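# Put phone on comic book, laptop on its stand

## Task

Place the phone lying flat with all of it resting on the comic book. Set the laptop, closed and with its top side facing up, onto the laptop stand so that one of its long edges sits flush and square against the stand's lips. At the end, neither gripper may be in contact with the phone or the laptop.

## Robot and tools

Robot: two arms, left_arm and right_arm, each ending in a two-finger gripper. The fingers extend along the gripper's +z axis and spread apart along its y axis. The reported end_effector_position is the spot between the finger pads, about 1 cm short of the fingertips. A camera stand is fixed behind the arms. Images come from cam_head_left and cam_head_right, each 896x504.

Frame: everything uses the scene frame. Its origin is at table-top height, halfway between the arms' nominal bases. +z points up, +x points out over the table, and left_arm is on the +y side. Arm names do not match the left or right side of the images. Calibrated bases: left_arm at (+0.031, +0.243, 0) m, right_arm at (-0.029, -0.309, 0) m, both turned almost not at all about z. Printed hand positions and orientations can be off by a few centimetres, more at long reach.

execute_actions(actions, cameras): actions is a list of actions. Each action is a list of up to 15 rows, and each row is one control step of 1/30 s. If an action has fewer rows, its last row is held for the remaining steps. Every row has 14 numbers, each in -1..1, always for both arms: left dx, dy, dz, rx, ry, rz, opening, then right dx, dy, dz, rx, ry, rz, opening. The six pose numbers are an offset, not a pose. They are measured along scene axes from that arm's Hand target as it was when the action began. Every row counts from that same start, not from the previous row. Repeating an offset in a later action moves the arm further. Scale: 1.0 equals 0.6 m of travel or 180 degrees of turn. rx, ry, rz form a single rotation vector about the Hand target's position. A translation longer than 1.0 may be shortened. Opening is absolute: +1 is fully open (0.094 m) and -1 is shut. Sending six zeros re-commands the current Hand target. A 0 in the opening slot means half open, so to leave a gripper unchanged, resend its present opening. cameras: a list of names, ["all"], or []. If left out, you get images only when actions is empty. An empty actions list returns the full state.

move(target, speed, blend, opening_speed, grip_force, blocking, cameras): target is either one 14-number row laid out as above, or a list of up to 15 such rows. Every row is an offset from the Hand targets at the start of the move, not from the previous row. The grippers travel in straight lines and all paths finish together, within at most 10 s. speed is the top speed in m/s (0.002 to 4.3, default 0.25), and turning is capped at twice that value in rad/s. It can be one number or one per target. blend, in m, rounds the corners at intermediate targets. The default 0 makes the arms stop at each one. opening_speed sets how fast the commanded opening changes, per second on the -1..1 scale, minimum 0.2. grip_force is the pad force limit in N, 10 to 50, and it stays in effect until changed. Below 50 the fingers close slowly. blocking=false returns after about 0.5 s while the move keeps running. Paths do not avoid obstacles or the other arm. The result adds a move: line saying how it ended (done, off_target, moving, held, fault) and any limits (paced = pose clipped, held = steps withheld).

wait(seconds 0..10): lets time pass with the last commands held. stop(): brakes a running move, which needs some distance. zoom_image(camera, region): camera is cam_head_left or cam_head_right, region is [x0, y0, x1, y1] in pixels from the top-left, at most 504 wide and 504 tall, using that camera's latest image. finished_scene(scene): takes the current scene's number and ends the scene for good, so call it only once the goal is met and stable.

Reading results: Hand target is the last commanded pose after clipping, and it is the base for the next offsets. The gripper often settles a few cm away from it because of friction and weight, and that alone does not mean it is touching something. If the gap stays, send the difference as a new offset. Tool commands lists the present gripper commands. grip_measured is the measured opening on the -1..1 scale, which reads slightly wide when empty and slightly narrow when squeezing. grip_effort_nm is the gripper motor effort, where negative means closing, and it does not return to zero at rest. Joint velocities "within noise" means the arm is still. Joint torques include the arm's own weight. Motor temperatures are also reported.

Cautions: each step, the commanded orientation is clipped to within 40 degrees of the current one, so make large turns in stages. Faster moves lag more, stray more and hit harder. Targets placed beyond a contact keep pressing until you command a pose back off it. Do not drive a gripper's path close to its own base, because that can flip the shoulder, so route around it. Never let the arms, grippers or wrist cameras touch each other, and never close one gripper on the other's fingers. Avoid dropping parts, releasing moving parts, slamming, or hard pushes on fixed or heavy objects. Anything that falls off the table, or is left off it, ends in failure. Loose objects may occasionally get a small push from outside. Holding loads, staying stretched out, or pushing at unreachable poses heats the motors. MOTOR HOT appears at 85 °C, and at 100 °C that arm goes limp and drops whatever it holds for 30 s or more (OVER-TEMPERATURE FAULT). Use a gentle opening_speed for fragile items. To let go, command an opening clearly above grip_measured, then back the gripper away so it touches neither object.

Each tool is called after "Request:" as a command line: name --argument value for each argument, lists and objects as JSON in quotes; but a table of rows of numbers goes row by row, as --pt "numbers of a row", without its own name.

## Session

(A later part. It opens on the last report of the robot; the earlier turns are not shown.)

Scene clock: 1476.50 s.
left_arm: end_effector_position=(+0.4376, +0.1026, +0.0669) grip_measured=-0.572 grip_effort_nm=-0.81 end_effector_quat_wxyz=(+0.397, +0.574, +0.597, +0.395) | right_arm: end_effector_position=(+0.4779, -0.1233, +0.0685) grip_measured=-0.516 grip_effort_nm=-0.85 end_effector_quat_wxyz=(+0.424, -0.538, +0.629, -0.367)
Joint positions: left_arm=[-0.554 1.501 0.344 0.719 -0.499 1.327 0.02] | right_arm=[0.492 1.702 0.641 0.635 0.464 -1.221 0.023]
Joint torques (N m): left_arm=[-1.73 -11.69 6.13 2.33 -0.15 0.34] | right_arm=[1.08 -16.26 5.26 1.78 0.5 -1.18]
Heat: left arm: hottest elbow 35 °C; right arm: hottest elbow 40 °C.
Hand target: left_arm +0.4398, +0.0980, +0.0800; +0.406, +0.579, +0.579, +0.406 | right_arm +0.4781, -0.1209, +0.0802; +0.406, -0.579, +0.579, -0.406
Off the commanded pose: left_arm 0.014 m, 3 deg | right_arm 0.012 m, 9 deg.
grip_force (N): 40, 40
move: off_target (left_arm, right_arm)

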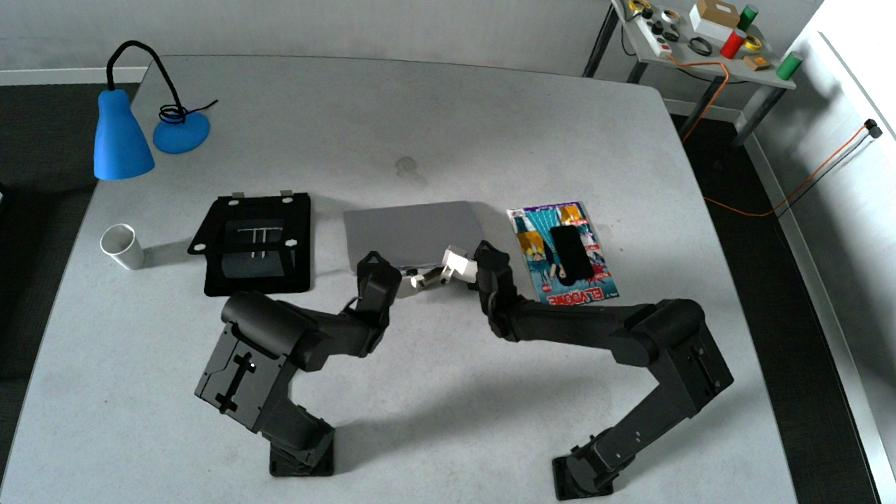

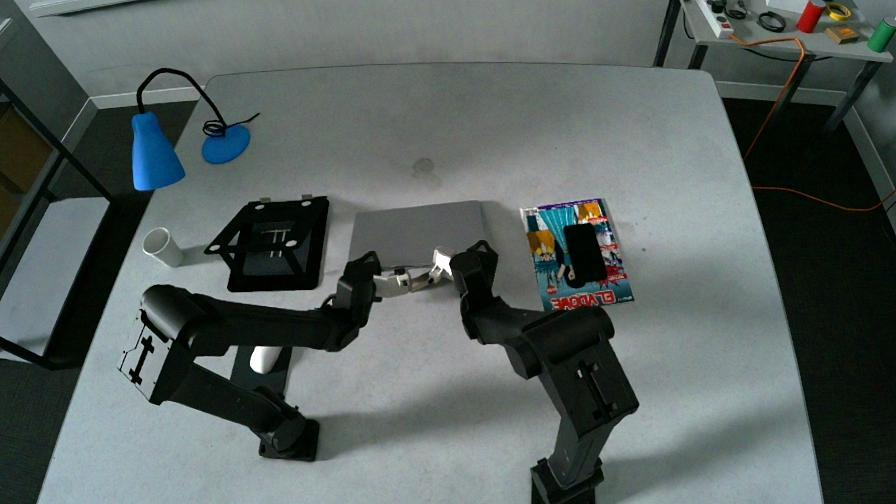

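Request:
move --pt "0 0 0 0 0 0 0.064 0 0 0 0 0 0 0.064" --pt "0 0 -0.075 0 0.0556 0 0.064 0 0 -0.075 0 0.0556 0 0.064" --pt "-0.0367 0.0225 -0.075 0 0.0556 0 0.064 -0.0367 -0.0275 -0.075 0 0.0556 0 0.064" --pt "-0.0367 0.0225 0 0 0 0 0.064 -0.0367 -0.0275 0 0 0 0 0.064" --blend '[0,0.008,0.006,0]' --speed '[0.08,0.09,0.06,0.08]' --opening_speed 0.8 --cameras '["all"]'

Scene clock: 1580.83 s.
left_arm: end_effector_position=(+0.4129, +0.1151, +0.0555) grip_measured=+0.063 grip_effort_nm=0.09 end_effector_quat_wxyz=(+0.379, +0.595, +0.592, +0.389) | right_arm: end_effector_position=(+0.4541, -0.1375, +0.0612) grip_measured=+0.063 grip_effort_nm=0.04 end_effector_quat_wxyz=(-0.388, +0.592, -0.585, +0.395)
Joint positions: left_arm=[-0.551 1.459 0.279 0.7 -0.482 1.35 0.05] | right_arm=[0.486 1.667 0.566 0.656 0.453 -1.38 0.05]
Joint torques (N m): left_arm=[-1.61 -11.46 5.76 3.19 -0.65 0.17] | right_arm=[0.67 -16.03 4.64 2.48 0.41 0.15]
Motor temperatures (°C): left_arm=[22 26 34 24 27 24 29] | right_arm=[26 37 37 25 24 27 27]
Heat: left arm: hottest elbow 34 °C; right arm: hottest shoulder 37 °C.
Hand target: left_arm +0.4178, +0.1115, +0.0799; +0.406, +0.579, +0.579, +0.406 | right_arm +0.4560, -0.1373, +0.0800; -0.406, +0.579, -0.579, +0.406
Off the commanded pose: left_arm 0.025 m, 4 deg | right_arm 0.019 m, 3 deg.
grip_force (N): 40, 40
move: off_target (left_arm, right_arm)

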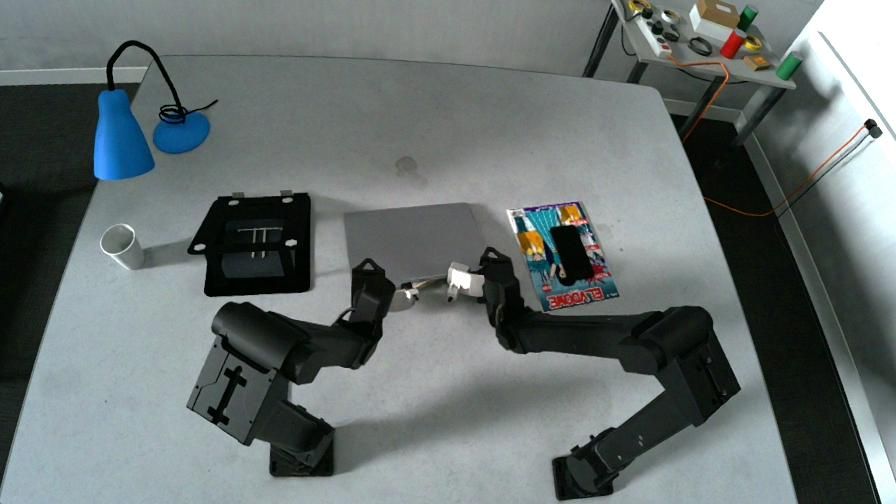

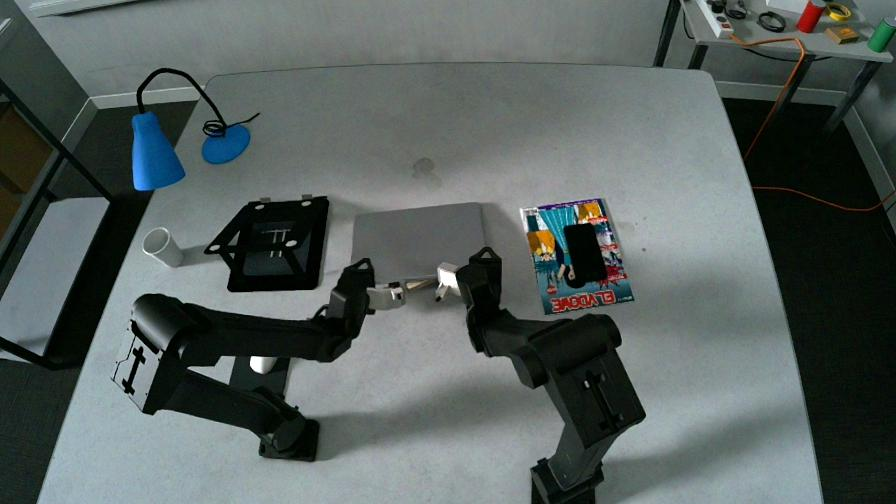

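Request:
zoom_image --camera "cam_head_right" --region '[310, 180, 540, 350]'

Scaled by 2.191.

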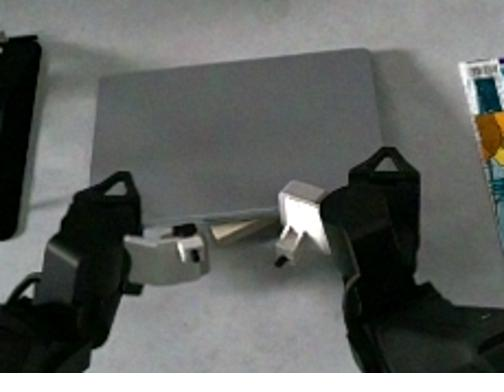

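Request:
move --target '[0,0,0,0,0,0,-0.85,0,0,0,0,0,0,-0.85]' --speed 0.06 --opening_speed 0.5 --cameras '["all"]'

Scene clock: 1589.00 s.
left_arm: end_effector_position=(+0.4133, +0.1163, +0.0630) grip_measured=-0.554 grip_effort_nm=-0.81 end_effector_quat_wxyz=(+0.389, +0.583, +0.594, +0.394) | right_arm: end_effector_position=(+0.4541, -0.1382, +0.0661) grip_measured=-0.635 grip_effort_nm=-0.85 end_effector_quat_wxyz=(-0.389, +0.594, -0.578, +0.402)
Joint positions: left_arm=[-0.553 1.445 0.274 0.715 -0.495 1.34 0.021] | right_arm=[0.486 1.658 0.562 0.666 0.456 -1.401 0.017]
Joint torques (N m): left_arm=[-2.67 -10.11 6.26 2.77 -0.18 0.21] | right_arm=[0.62 -15.21 4.97 2.06 0.27 0.36]
Heat: left arm: hottest elbow 34 °C; right arm: hottest shoulder 37 °C.
Hand target: left_arm +0.4179, +0.1114, +0.0801; +0.406, +0.579, +0.579, +0.406 | right_arm +0.4561, -0.1373, +0.0801; -0.406, +0.579, -0.579, +0.406
Off the commanded pose: left_arm 0.018 m, 3 deg | right_arm 0.014 m, 3 deg.
grip_force (N): 40, 40
move: off_target (left_arm, right_arm)

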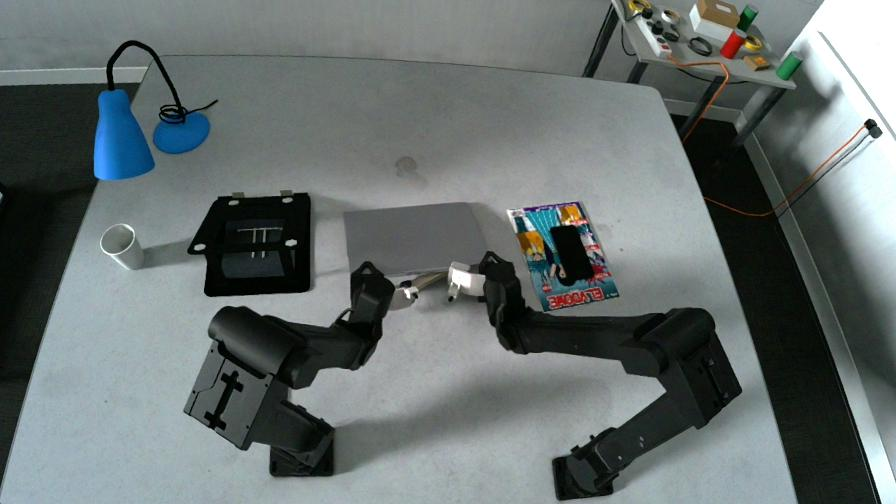

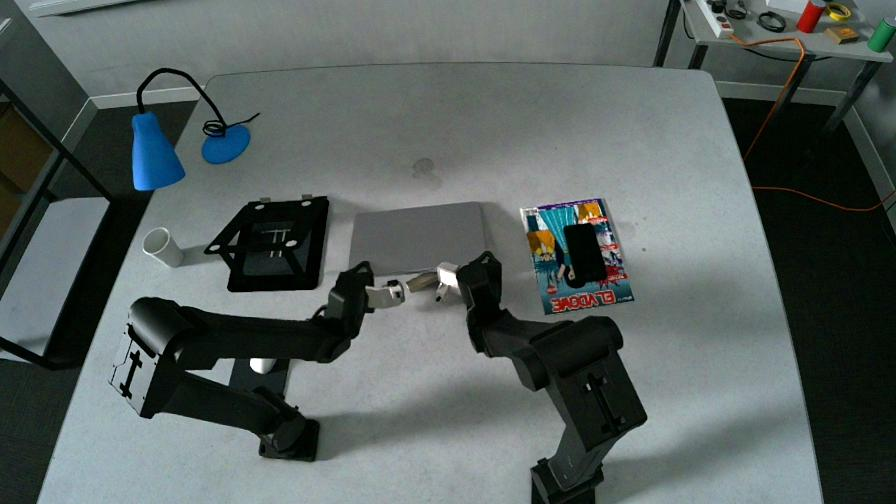

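Request:
move --target '[0,0,0.16,0,0,0,-0.85,0,0,0.16,0,0,0,-0.85]' --speed 0.06 --cameras '["all"]'

Scene clock: 1608.37 s.
left_arm: end_effector_position=(+0.3877, +0.1225, +0.1142) grip_measured=-0.595 grip_effort_nm=-0.82 end_effector_quat_wxyz=(+0.367, +0.603, +0.605, +0.370) | right_arm: end_effector_position=(+0.4242, -0.1343, +0.1105) grip_measured=-0.669 grip_effort_nm=-0.85 end_effector_quat_wxyz=(-0.362, +0.629, -0.581, +0.369)
Joint positions: left_arm=[-0.566 1.054 0.3 0.213 -0.477 1.303 0.019] | right_arm=[0.514 1.407 0.562 0.306 0.429 -1.377 0.016]
Joint torques (N m): left_arm=[-1.2 -9.47 16.98 2.03 -1.21 0.61] | right_arm=[-1.26 -16.32 11.54 2.03 1.33 0.12]
Heat: left arm: hottest elbow 34 °C; right arm: hottest shoulder 37 °C.
Hand target: left_arm +0.4179, +0.1114, +0.1761; +0.406, +0.579, +0.579, +0.406 | right_arm +0.4561, -0.1374, +0.1762; -0.406, +0.579, -0.579, +0.406
Off the commanded pose: left_arm 0.070 m, 7 deg | right_arm 0.073 m, 9 deg.
grip_force (N): 40, 40
move: off_target (left_arm, right_arm)

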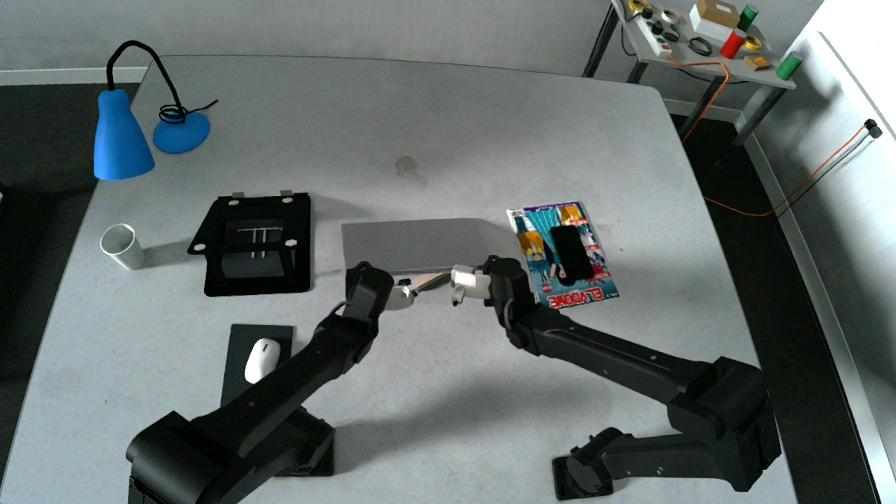

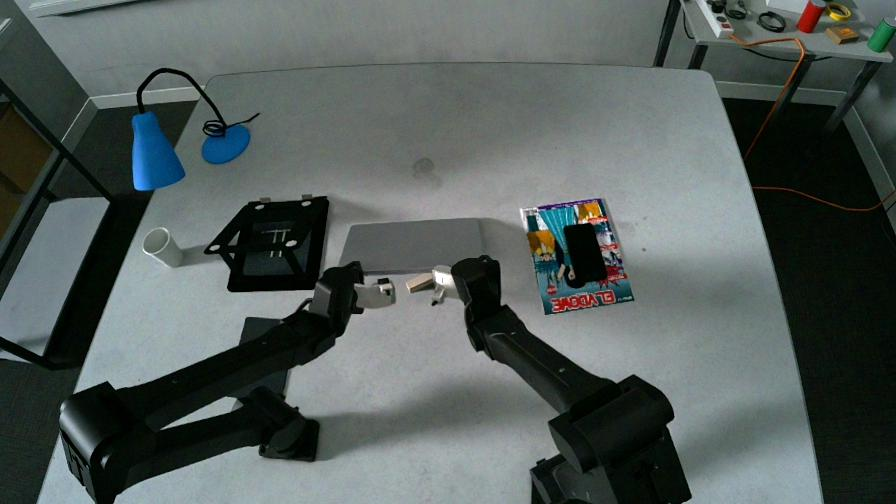

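Request:
move --pt "0 0 0.1833 0 0 0 -0.85 0 0 0.1833 0 0 0 -0.85" --pt "0 0.55 0.1833 0 0 0 -0.85 0 0.55 0.1833 0 0 0 -0.85" --blend '[0.03,0]' --speed '[0.08,0.12]' --cameras '["all"]'

Scene clock: 1630.40 s.
left_arm: end_effector_position=(+0.3790, +0.4114, +0.1890) grip_measured=-0.606 grip_effort_nm=-0.82 end_effector_quat_wxyz=(+0.392, +0.566, +0.654, +0.313) | right_arm: end_effector_position=(+0.4349, +0.1599, +0.2158) grip_measured=-0.669 grip_effort_nm=-0.86 end_effector_quat_wxyz=(-0.346, +0.625, -0.569, +0.408)
Joint positions: left_arm=[0.697 0.951 0.528 -0.247 0.645 1.834 0.018] | right_arm=[0.993 1.758 1.357 -0.345 0.889 -1.077 0.016]
Joint torques (N m): left_arm=[-0.97 -8.12 23.9 2.93 1.38 0.36] | right_arm=[0.97 -21.6 17.22 1.89 1.2 0.21]
Heat: left arm: hottest elbow 38 °C; right arm: hottest elbow 41 °C.
Hand target: left_arm +0.4180, +0.4414, +0.2861; +0.406, +0.579, +0.579, +0.406 | right_arm +0.4561, +0.1925, +0.2861; -0.406, +0.579, -0.579, +0.406
Off the commanded pose: left_arm 0.109 m, 14 deg | right_arm 0.080 m, 9 deg.
grip_force (N): 40, 40
move: off_target (left_arm, right_arm)

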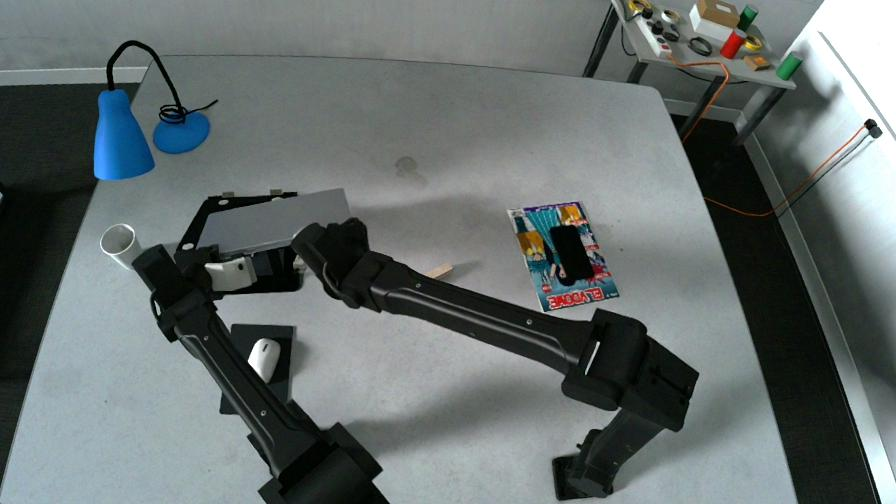

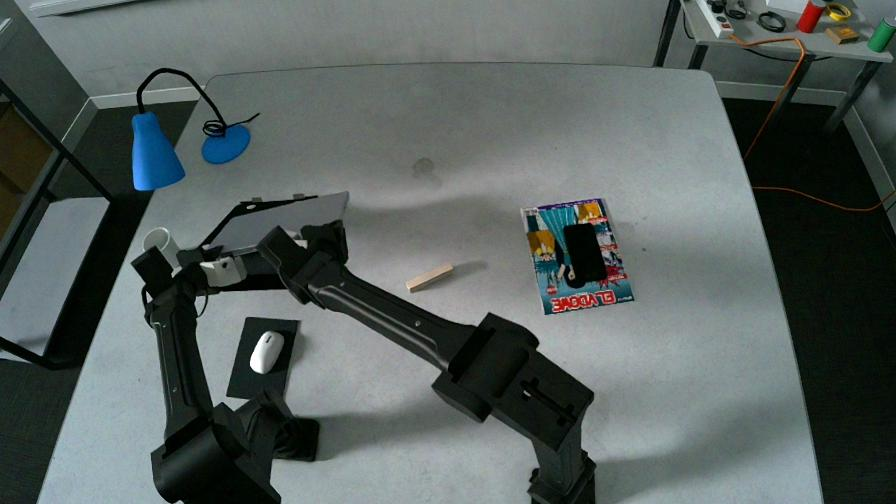

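Request:
zoom_image --camera "cam_head_left" --region '[130, 160, 390, 330]'

Request:
zoom_image --camera "cam_head_right" --region '[130, 160, 390, 330]'

Scaled by 1.938.

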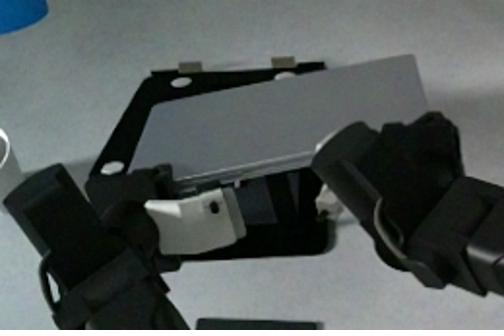

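Scaled by 1.938.

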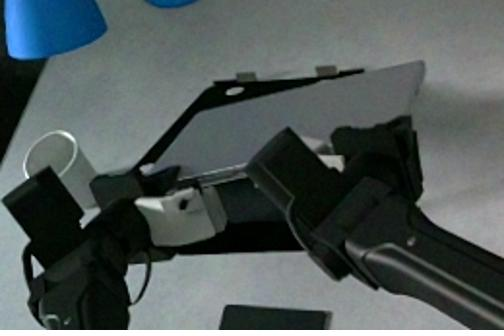

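Request:
move --pt "0 0 0.1 0 0 0 -0.85 0 0 0.035 0 0 0 -0.85" --pt "0.05 0.15 0.1 0 0 0 -0.85 0.0167 0.145 0.035 0 0 0 -0.85" --blend '[0.008,0]' --speed '[0.08,0.1]' --cameras '["all"]'

Scene clock: 1663.67 s.
left_arm: end_effector_position=(+0.4127, +0.5002, +0.2348) grip_measured=-0.609 grip_effort_nm=-0.82 end_effector_quat_wxyz=(+0.394, +0.572, +0.649, +0.309) | right_arm: end_effector_position=(+0.4619, +0.2492, +0.2502) grip_measured=-0.665 grip_effort_nm=-0.86 end_effector_quat_wxyz=(-0.360, +0.607, -0.578, +0.408)
Joint positions: left_arm=[0.828 1.182 0.822 -0.395 0.757 1.961 0.018] | right_arm=[1.035 1.959 1.74 -0.535 0.935 -1.009 0.016]
Joint torques (N m): left_arm=[-1.73 -13.68 25.13 2.99 1.6 -0.15] | right_arm=[1.96 -24.23 16.76 1.43 1.19 0.1]
Motor temperatures (°C): left_arm=[22 26 54 24 30 24 29] | right_arm=[26 40 56 25 27 25 27]
Heat: left arm: hottest elbow 54 °C; right arm: hottest elbow 56 °C.
Hand target: left_arm +0.4479, +0.5315, +0.3460; +0.406, +0.579, +0.579, +0.406 | right_arm +0.4661, +0.2797, +0.3070; -0.406, +0.579, -0.579, +0.406
Off the commanded pose: left_arm 0.121 m, 14 deg | right_arm 0.065 m, 6 deg.
grip_force (N): 40, 40
move: off_target (left_arm, right_arm)

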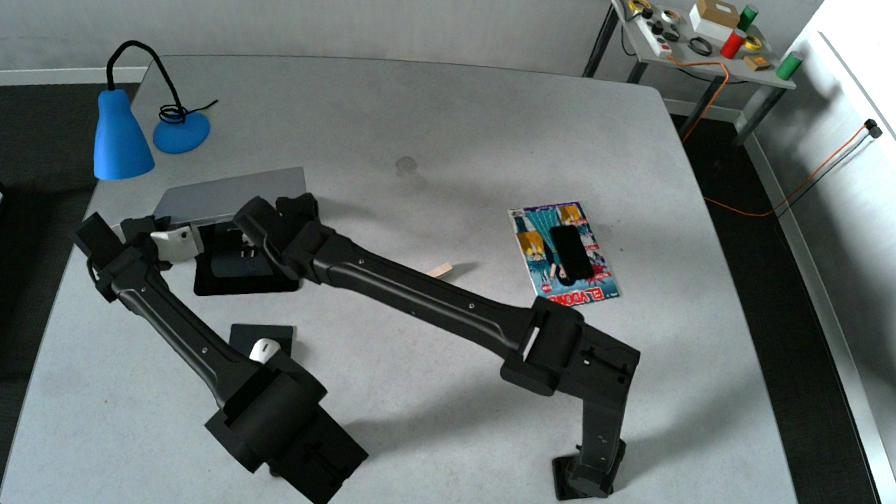

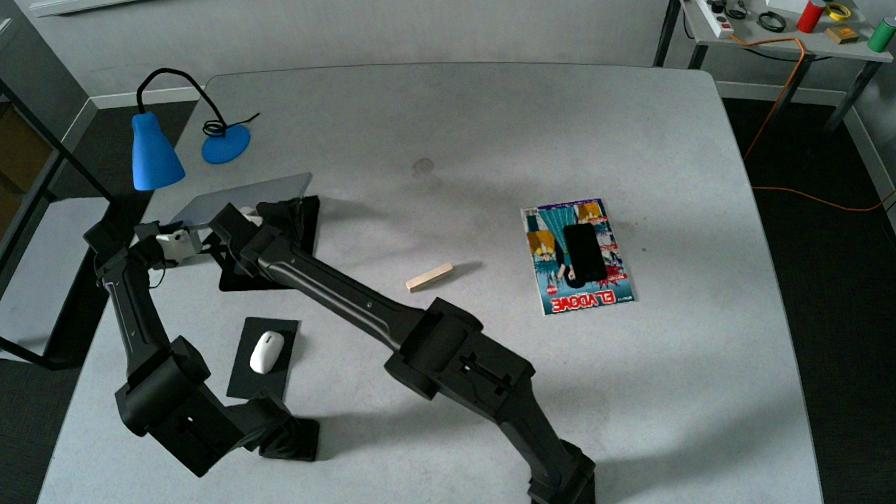

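Request:
move --target '[0,-0.0067,-0.1333,0,0,0,-0.85,-0.0283,-0.0067,-0.1583,0,0,0,-0.85]' --speed 0.12 --cameras '["all"]'

Scene clock: 1671.93 s.
left_arm: end_effector_position=(+0.4308, +0.5191, +0.2031) grip_measured=-0.609 grip_effort_nm=-0.82 end_effector_quat_wxyz=(+0.392, +0.586, +0.618, +0.346) | right_arm: end_effector_position=(+0.4598, +0.2648, +0.1990) grip_measured=-0.665 grip_effort_nm=-0.86 end_effector_quat_wxyz=(-0.391, +0.584, -0.589, +0.400)
Joint positions: left_arm=[0.828 1.289 0.784 -0.175 0.767 1.993 0.018] | right_arm=[1.05 2.02 1.672 -0.354 0.95 -0.976 0.016]
Joint torques (N m): left_arm=[-2.02 -15.68 15.01 3.77 0.94 -0.59] | right_arm=[2.2 -25.47 9.01 2.24 1.18 0.01]
Motor temperatures (°C): left_arm=[22 26 53 24 31 24 29] | right_arm=[26 41 55 25 28 25 27]
Heat: left arm: hottest elbow 53 °C; right arm: hottest elbow 55 °C.
Hand target: left_arm +0.4478, +0.5274, +0.2661; +0.406, +0.579, +0.579, +0.406 | right_arm +0.4491, +0.2755, +0.2121; -0.406, +0.579, -0.579, +0.406
Off the commanded pose: left_arm 0.066 m, 8 deg | right_arm 0.020 m, 2 deg.
grip_force (N): 40, 40
move: off_target (left_arm, right_arm)

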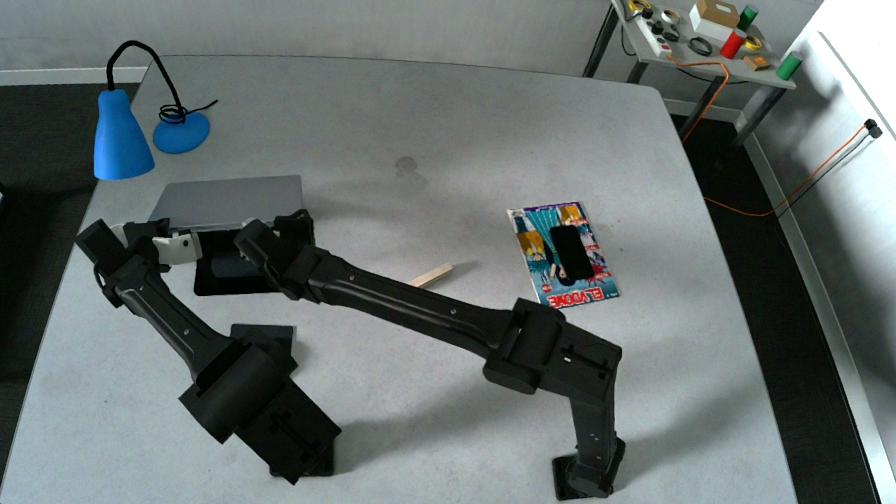

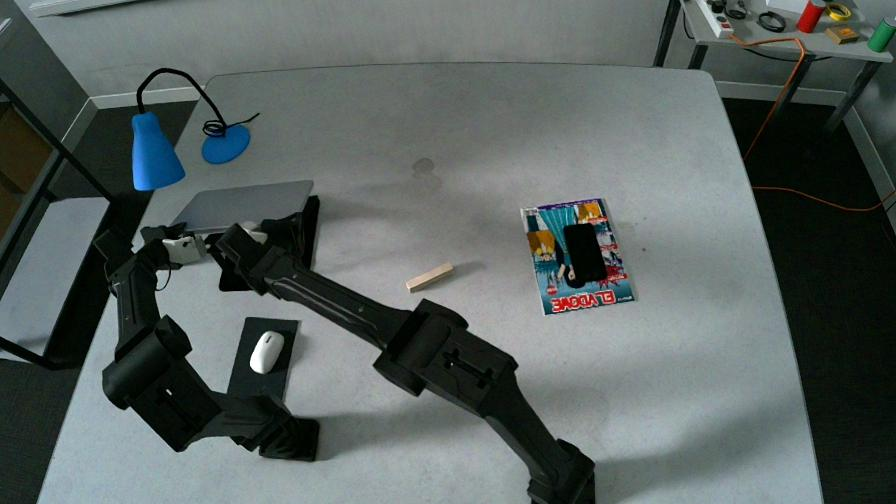

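Request:
move --target '[-0.0317,-0.035,-0.0833,0,0,0,-0.85,-0.0283,-0.035,-0.0767,0,0,0,-0.85]' --speed 0.08 --cameras '["all"]'

Scene clock: 1685.03 s.
left_arm: end_effector_position=(+0.4135, +0.5004, +0.1614) grip_measured=-0.609 grip_effort_nm=-0.82 end_effector_quat_wxyz=(+0.388, +0.588, +0.614, +0.355) | right_arm: end_effector_position=(+0.4447, +0.2469, +0.1493) grip_measured=-0.665 grip_effort_nm=-0.86 end_effector_quat_wxyz=(-0.394, +0.578, -0.593, +0.399)
Joint positions: left_arm=[0.828 1.289 0.648 -0.024 0.76 2 0.018] | right_arm=[1.058 2.02 1.529 -0.215 0.962 -0.955 0.016]
Joint torques (N m): left_arm=[-1.26 -14.92 12.98 3.47 1.2 -0.6] | right_arm=[2.26 -26.87 7.79 2 1.06 -0.11]
Heat: left arm: hottest elbow 50 °C; right arm: hottest elbow 52 °C.
Hand target: left_arm +0.4288, +0.5064, +0.2161; +0.406, +0.579, +0.579, +0.406 | right_arm +0.4321, +0.2546, +0.1662; -0.406, +0.579, -0.579, +0.406
Off the commanded pose: left_arm 0.057 m, 7 deg | right_arm 0.022 m, 2 deg.
grip_force (N): 40, 40
move: off_target (left_arm, right_arm)

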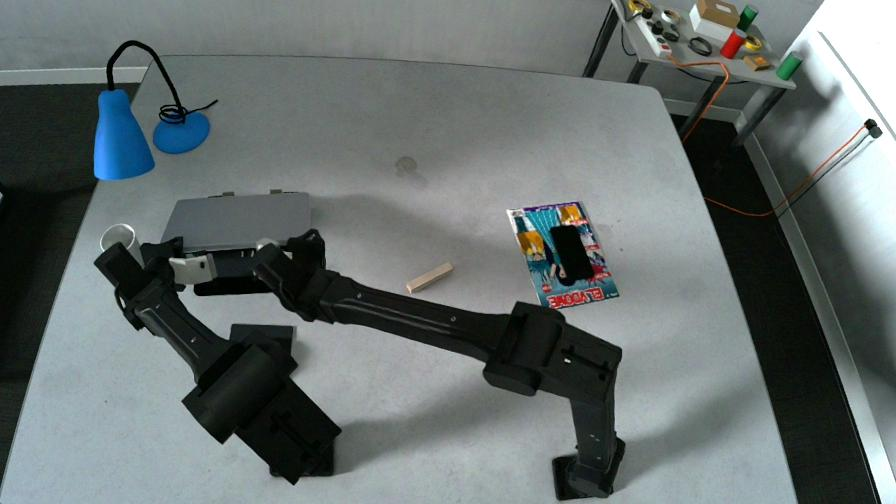

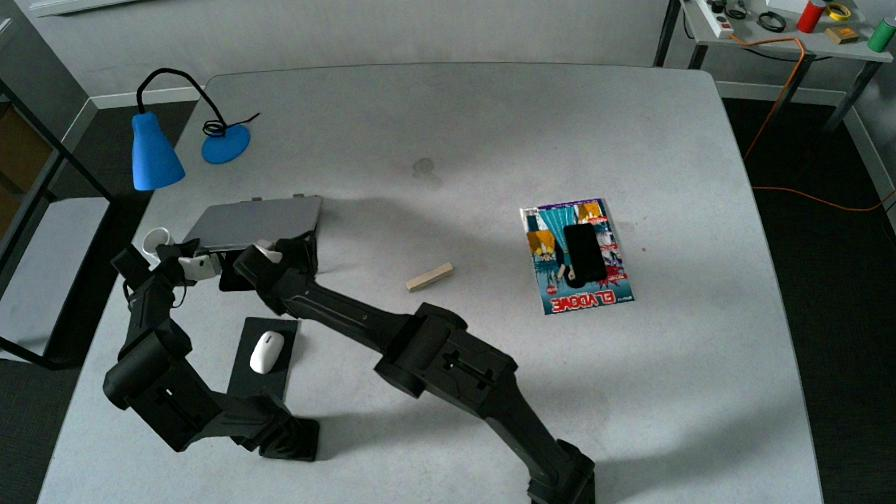

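Request:
move --target '[0,-0.0042,-0.0667,0,0,0,-0.85,0,-0.0042,-0.0433,0,0,0,-0.85]' --speed 0.05 --cameras '["all"]'

Request:
zoom_image --camera "cam_head_left" --region '[130, 160, 350, 310]'

Request:
zoom_image --camera "cam_head_right" --region '[140, 170, 360, 320]'

Scene clock: 1691.90 s.
left_arm: end_effector_position=(+0.4190, +0.5009, +0.1589) grip_measured=-0.609 grip_effort_nm=-0.82 end_effector_quat_wxyz=(+0.399, +0.583, +0.595, +0.384) | right_arm: end_effector_position=(+0.4449, +0.2462, +0.1472) grip_measured=-0.665 grip_effort_nm=-0.86 end_effector_quat_wxyz=(-0.408, +0.569, -0.592, +0.399)
Joint positions: left_arm=[0.823 1.316 0.611 0.134 0.773 1.965 0.018] | right_arm=[1.058 2.02 1.503 -0.144 0.967 -0.971 0.016]
Joint torques (N m): left_arm=[-2.32 -10.29 10.48 3.45 0.37 -0.37] | right_arm=[2.08 -23.71 7.09 1.81 0.79 0.01]
Motor temperatures (°C): left_arm=[22 27 48 24 30 24 29] | right_arm=[26 42 51 25 28 25 27]
Heat: left arm: hottest elbow 48 °C; right arm: hottest elbow 51 °C.
Hand target: left_arm +0.4288, +0.5039, +0.1761; +0.406, +0.579, +0.579, +0.406 | right_arm +0.4321, +0.2522, +0.1402; -0.406, +0.579, -0.579, +0.406
Off the commanded pose: left_arm 0.020 m, 3 deg | right_arm 0.016 m, 2 deg.
grip_force (N): 40, 40
move: off_target (left_arm, right_arm)

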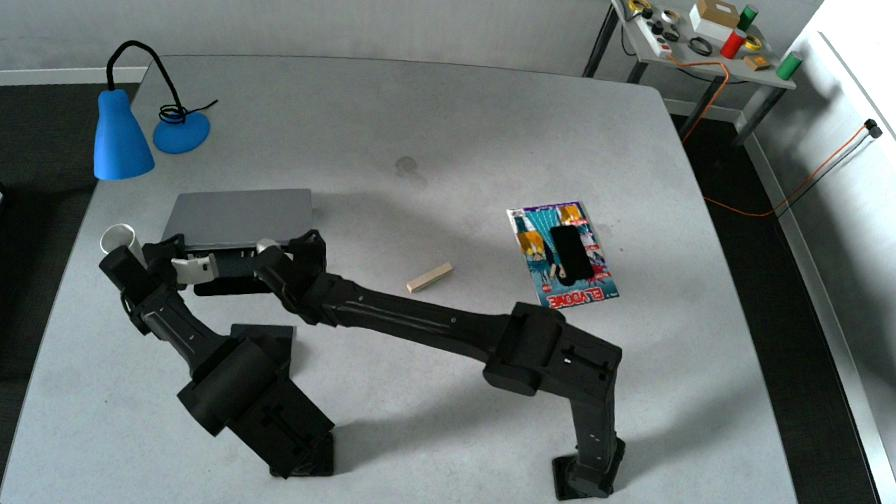

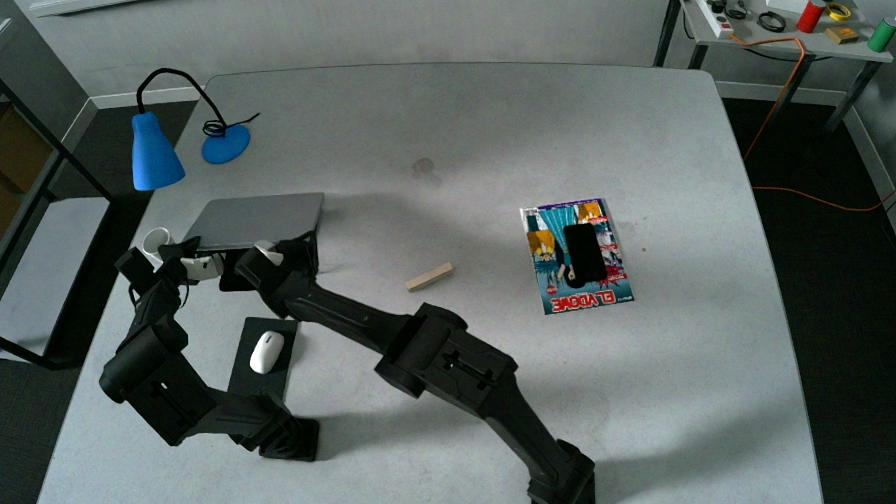

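Scaled by 2.291.

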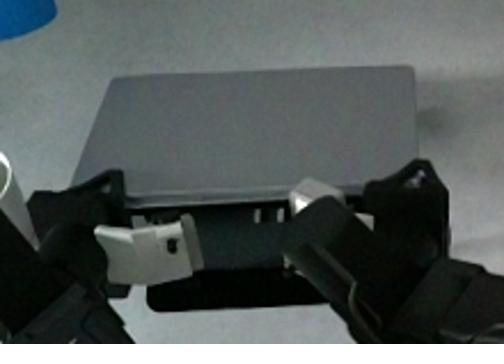

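Scaled by 2.291.

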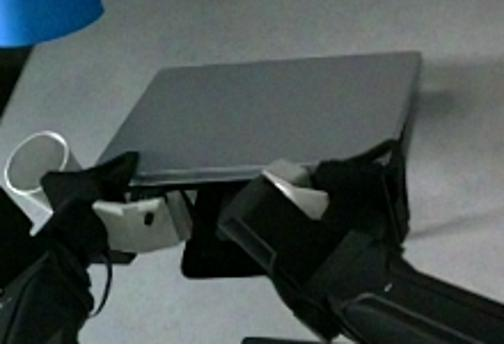

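Request:
zoom_image --camera "cam_head_left" --region '[135, 225, 245, 305]'

Request:
zoom_image --camera "cam_head_left" --region '[230, 220, 340, 300]'

Request:
zoom_image --camera "cam_head_right" --region '[165, 225, 275, 305]'

Scaled by 4.582.

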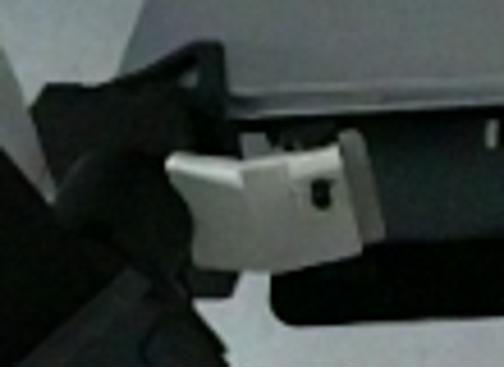

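Scaled by 4.582.

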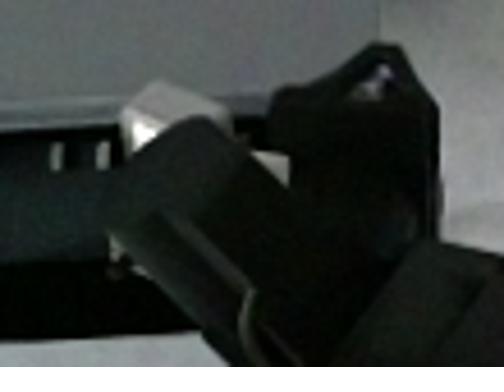

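Scaled by 4.582.

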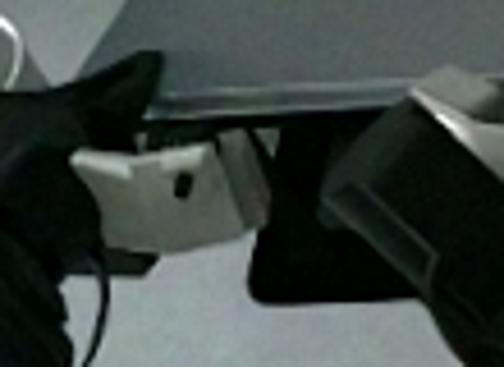

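Request:
execute_actions --actions '[]'

Scene clock: 1732.47 s.
left_arm: end_effector_position=(+0.4190, +0.5009, +0.1590) grip_measured=-0.609 grip_effort_nm=-0.82 end_effector_quat_wxyz=(+0.399, +0.583, +0.595, +0.384) | right_arm: end_effector_position=(+0.4449, +0.2462, +0.1472) grip_measured=-0.665 grip_effort_nm=-0.86 end_effector_quat_wxyz=(-0.408, +0.569, -0.592, +0.399)
Joint positions: left_arm=[0.823 1.316 0.611 0.135 0.773 1.965 0.018] | right_arm=[1.058 2.02 1.503 -0.144 0.967 -0.971 0.016]
Joint velocities: within noise
Joint torques (N m): left_arm=[-1.67 -10.7 10.54 3.38 0.39 -0.33] | right_arm=[2.02 -23.65 7.09 1.84 0.79 0]
Motor temperatures (°C): left_arm=[22 27 43 24 29 24 29] | right_arm=[26 43 45 25 27 25 28]
Heat: left arm: hottest elbow 43 °C; right arm: hottest elbow 45 °C.
Hand target: left_arm +0.4288, +0.5039, +0.1762; +0.406, +0.579, +0.579, +0.406 | right_arm +0.4321, +0.2522, +0.1402; -0.406, +0.579, -0.579, +0.406
Tool commands: left_gripper/opening=-0.85 right_gripper/opening=-0.85
Off the commanded pose: left_arm 0.020 m, 3 deg | right_arm 0.016 m, 2 deg.
grip_force (N): 40, 40

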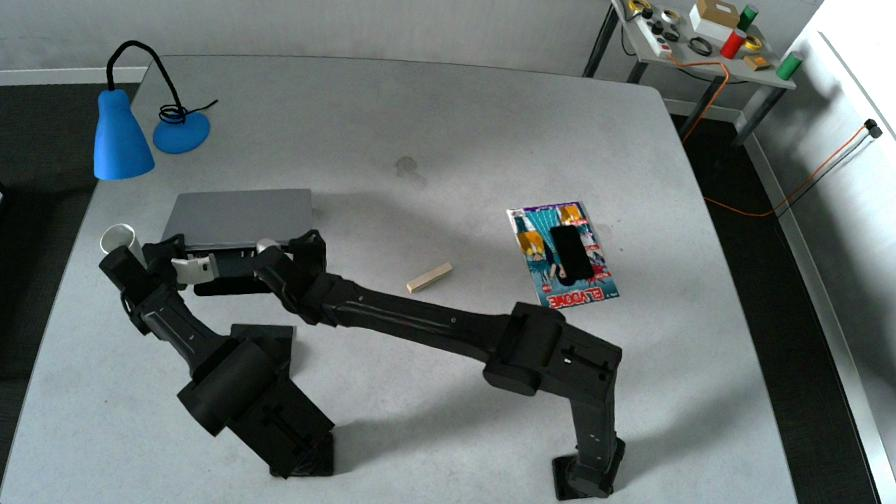

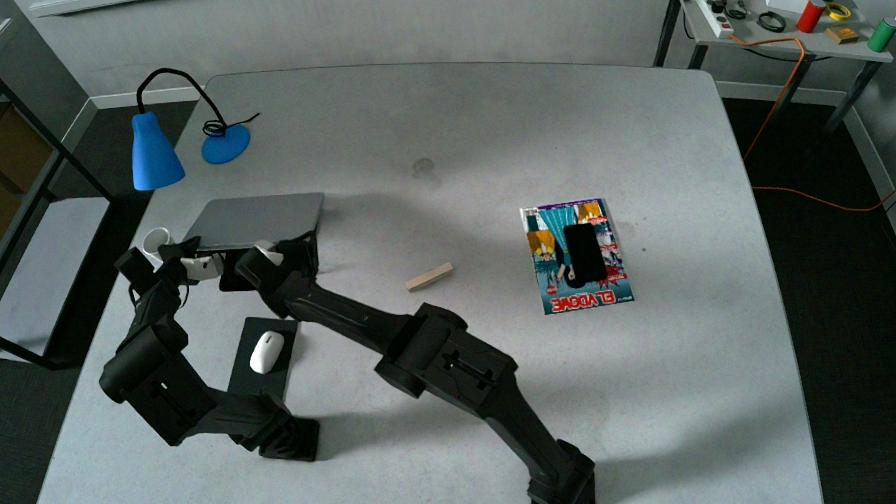

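Request:
zoom_image --camera "cam_head_right" --region '[140, 170, 360, 310]'

Request:
zoom_image --camera "cam_head_left" --region '[130, 170, 350, 310]'

Scaled by 2.291.

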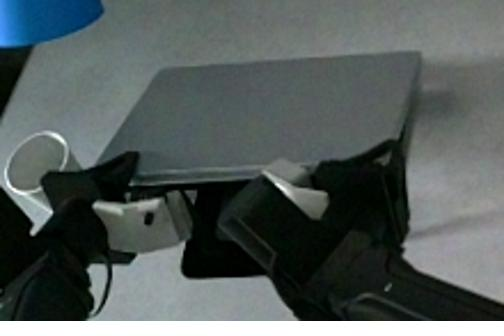

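Scaled by 2.291.

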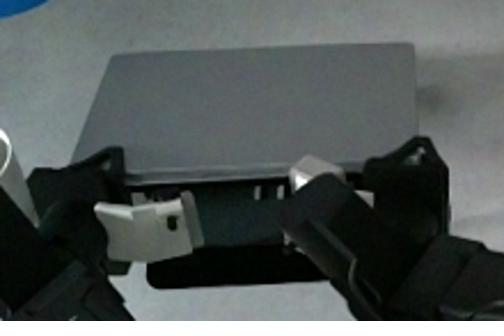

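Request:
move --target '[0, 0, 0, 0, 0.028, 0, -0.85, 0, 0, 0, 0, 0.028, 0, -0.85]' --speed 0.05 --cameras '["all"]'

Scene clock: 1761.30 s.
left_arm: end_effector_position=(+0.4167, +0.4987, +0.1547) grip_measured=-0.609 grip_effort_nm=-0.82 end_effector_quat_wxyz=(+0.379, +0.592, +0.610, +0.366) | right_arm: end_effector_position=(+0.4406, +0.2452, +0.1419) grip_measured=-0.665 grip_effort_nm=-0.85 end_effector_quat_wxyz=(-0.387, +0.585, -0.603, +0.380)
Joint positions: left_arm=[0.812 1.3 0.629 0.029 0.733 2.001 0.018] | right_arm=[1.056 2.013 1.524 -0.264 0.924 -0.905 0.016]
Joint torques (N m): left_arm=[-2.26 -10.87 13.31 1.24 0.15 -0.04] | right_arm=[1.61 -23.71 9.02 -0.06 0.32 0.29]
Heat: left arm: hottest elbow 41 °C; right arm: hottest shoulder 43 °C.
Hand target: left_arm +0.4288, +0.5038, +0.1760; +0.380, +0.596, +0.597, +0.380 | right_arm +0.4321, +0.2521, +0.1400; -0.380, +0.596, -0.597, +0.380
Off the commanded pose: left_arm 0.025 m, 2 deg | right_arm 0.011 m, 2 deg.
grip_force (N): 40, 40
move: off_target (left_arm, right_arm)

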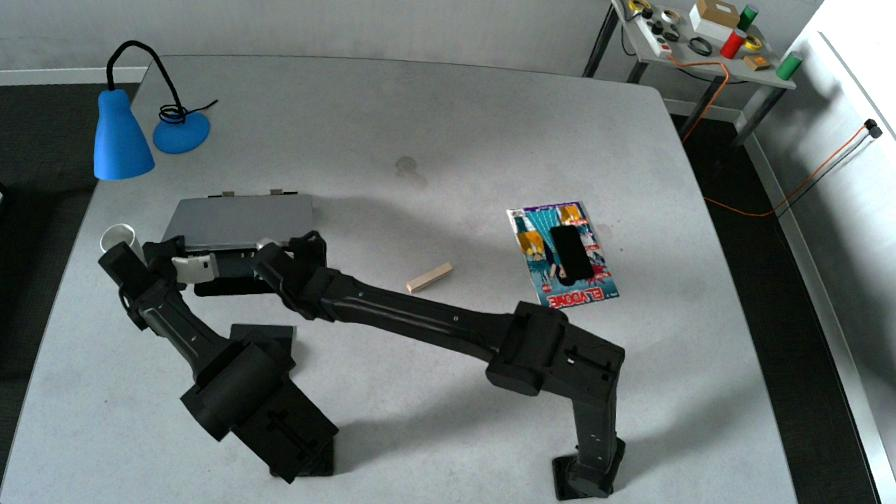

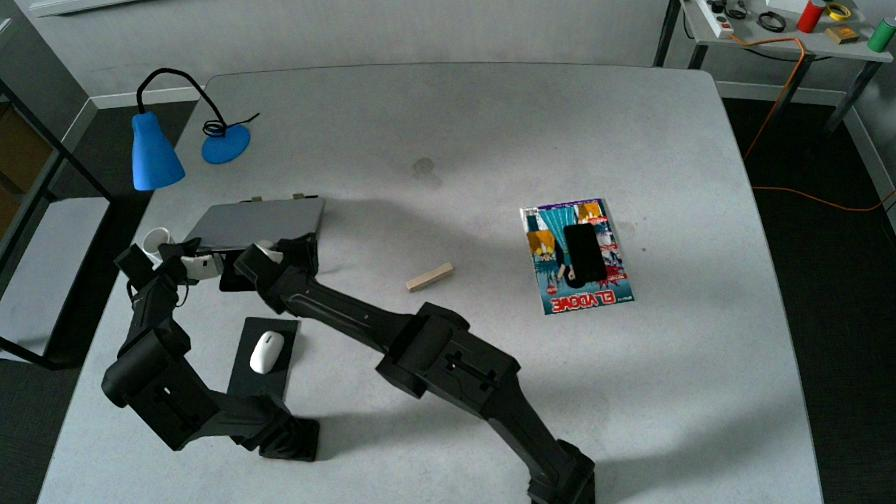

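Request:
zoom_image --camera "cam_head_right" --region '[140, 170, 360, 310]'

Request:
zoom_image --camera "cam_head_left" --region '[130, 170, 350, 310]'

Request:
zoom_image --camera "cam_head_left" --region '[160, 175, 340, 275]'

Scaled by 2.291.

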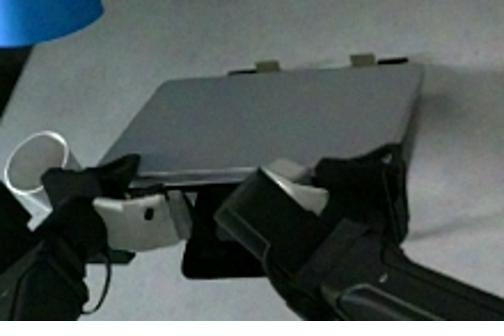

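Scaled by 2.291.

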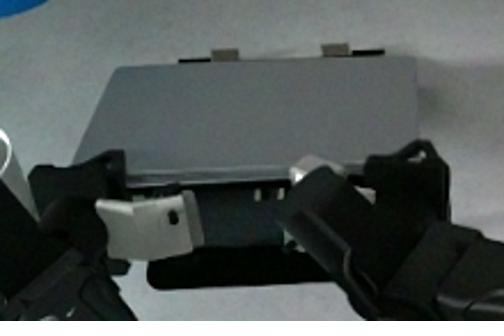

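Scaled by 2.800.

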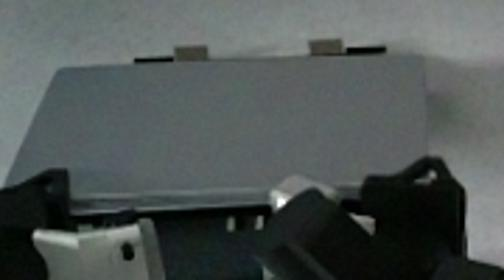

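Request:
move --target '[0.045, 0.005, -0.0217, 0, 0, 0, -0.85, 0.045, 0.005, -0.0217, 0, 0, 0, -0.85]' --speed 0.05 --cameras '["all"]'

Request:
zoom_image --camera "cam_head_left" --region '[160, 175, 340, 275]'

Request:
zoom_image --camera "cam_head_right" --region '[180, 175, 360, 275]'

Scene clock: 1870.43 s.
left_arm: end_effector_position=(+0.4352, +0.4947, +0.1511) grip_measured=-0.610 grip_effort_nm=-0.82 end_effector_quat_wxyz=(+0.377, +0.599, +0.605, +0.366) | right_arm: end_effector_position=(+0.4530, +0.2410, +0.1367) grip_measured=-0.665 grip_effort_nm=-0.85 end_effector_quat_wxyz=(-0.382, +0.589, -0.605, +0.375)
Joint positions: left_arm=[0.767 1.336 0.649 0.062 0.701 1.987 0.018] | right_arm=[1.034 2.023 1.533 -0.263 0.897 -0.916 0.016]
Joint torques (N m): left_arm=[-1.96 -7.36 14.04 2.59 -0.11 -0.21] | right_arm=[0.73 -20.54 11.37 1.36 0.4 -0.03]
Heat: left arm: hottest elbow 43 °C; right arm: hottest elbow 46 °C.
Hand target: left_arm +0.4559, +0.5068, +0.1630; +0.380, +0.596, +0.597, +0.380 | right_arm +0.4591, +0.2550, +0.1269; -0.380, +0.596, -0.597, +0.380
Off the commanded pose: left_arm 0.027 m, 2 deg | right_arm 0.018 m, 1 deg.
grip_force (N): 40, 40
move: off_target (left_arm, right_arm)

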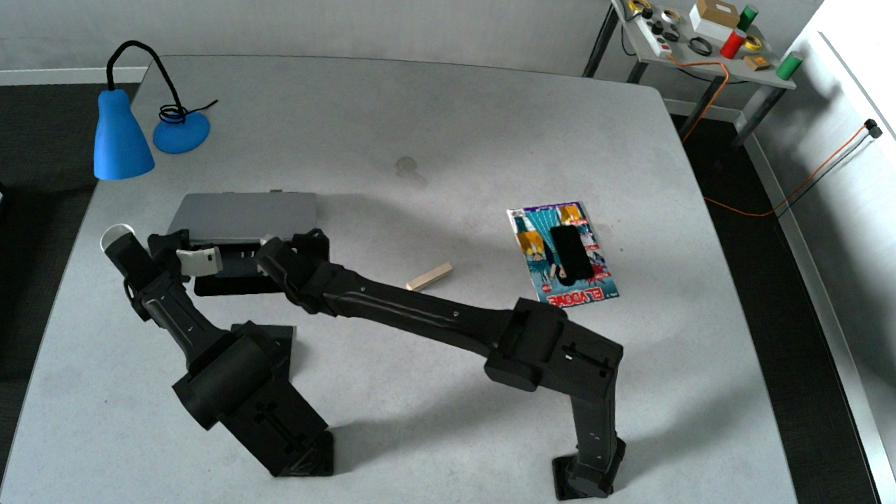

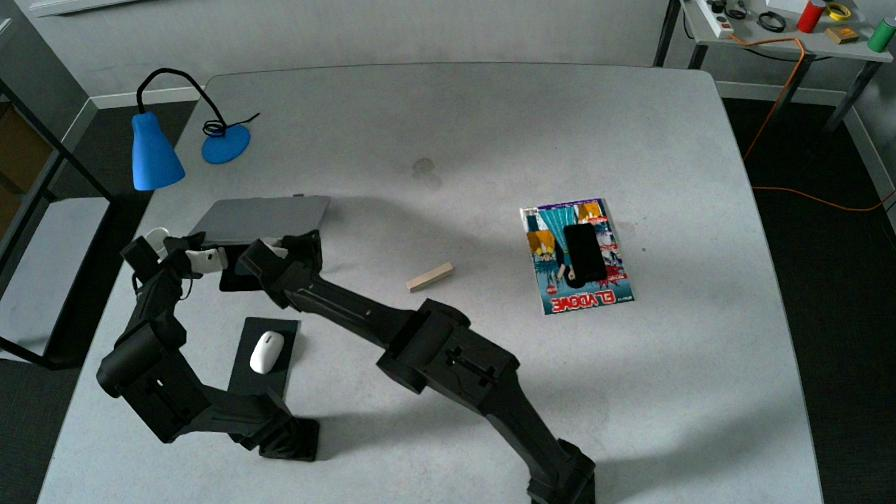

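Scaled by 2.800.

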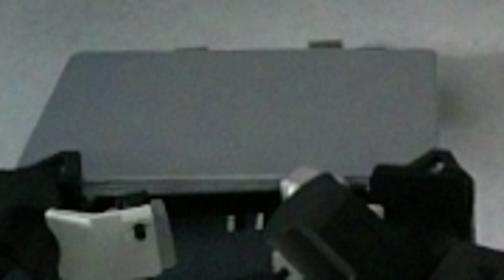

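Scaled by 2.800.

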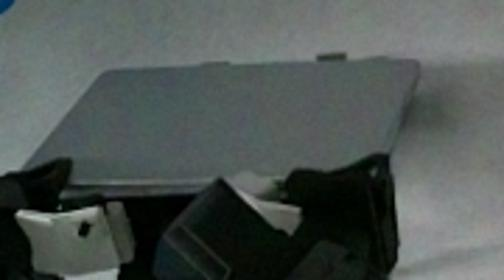

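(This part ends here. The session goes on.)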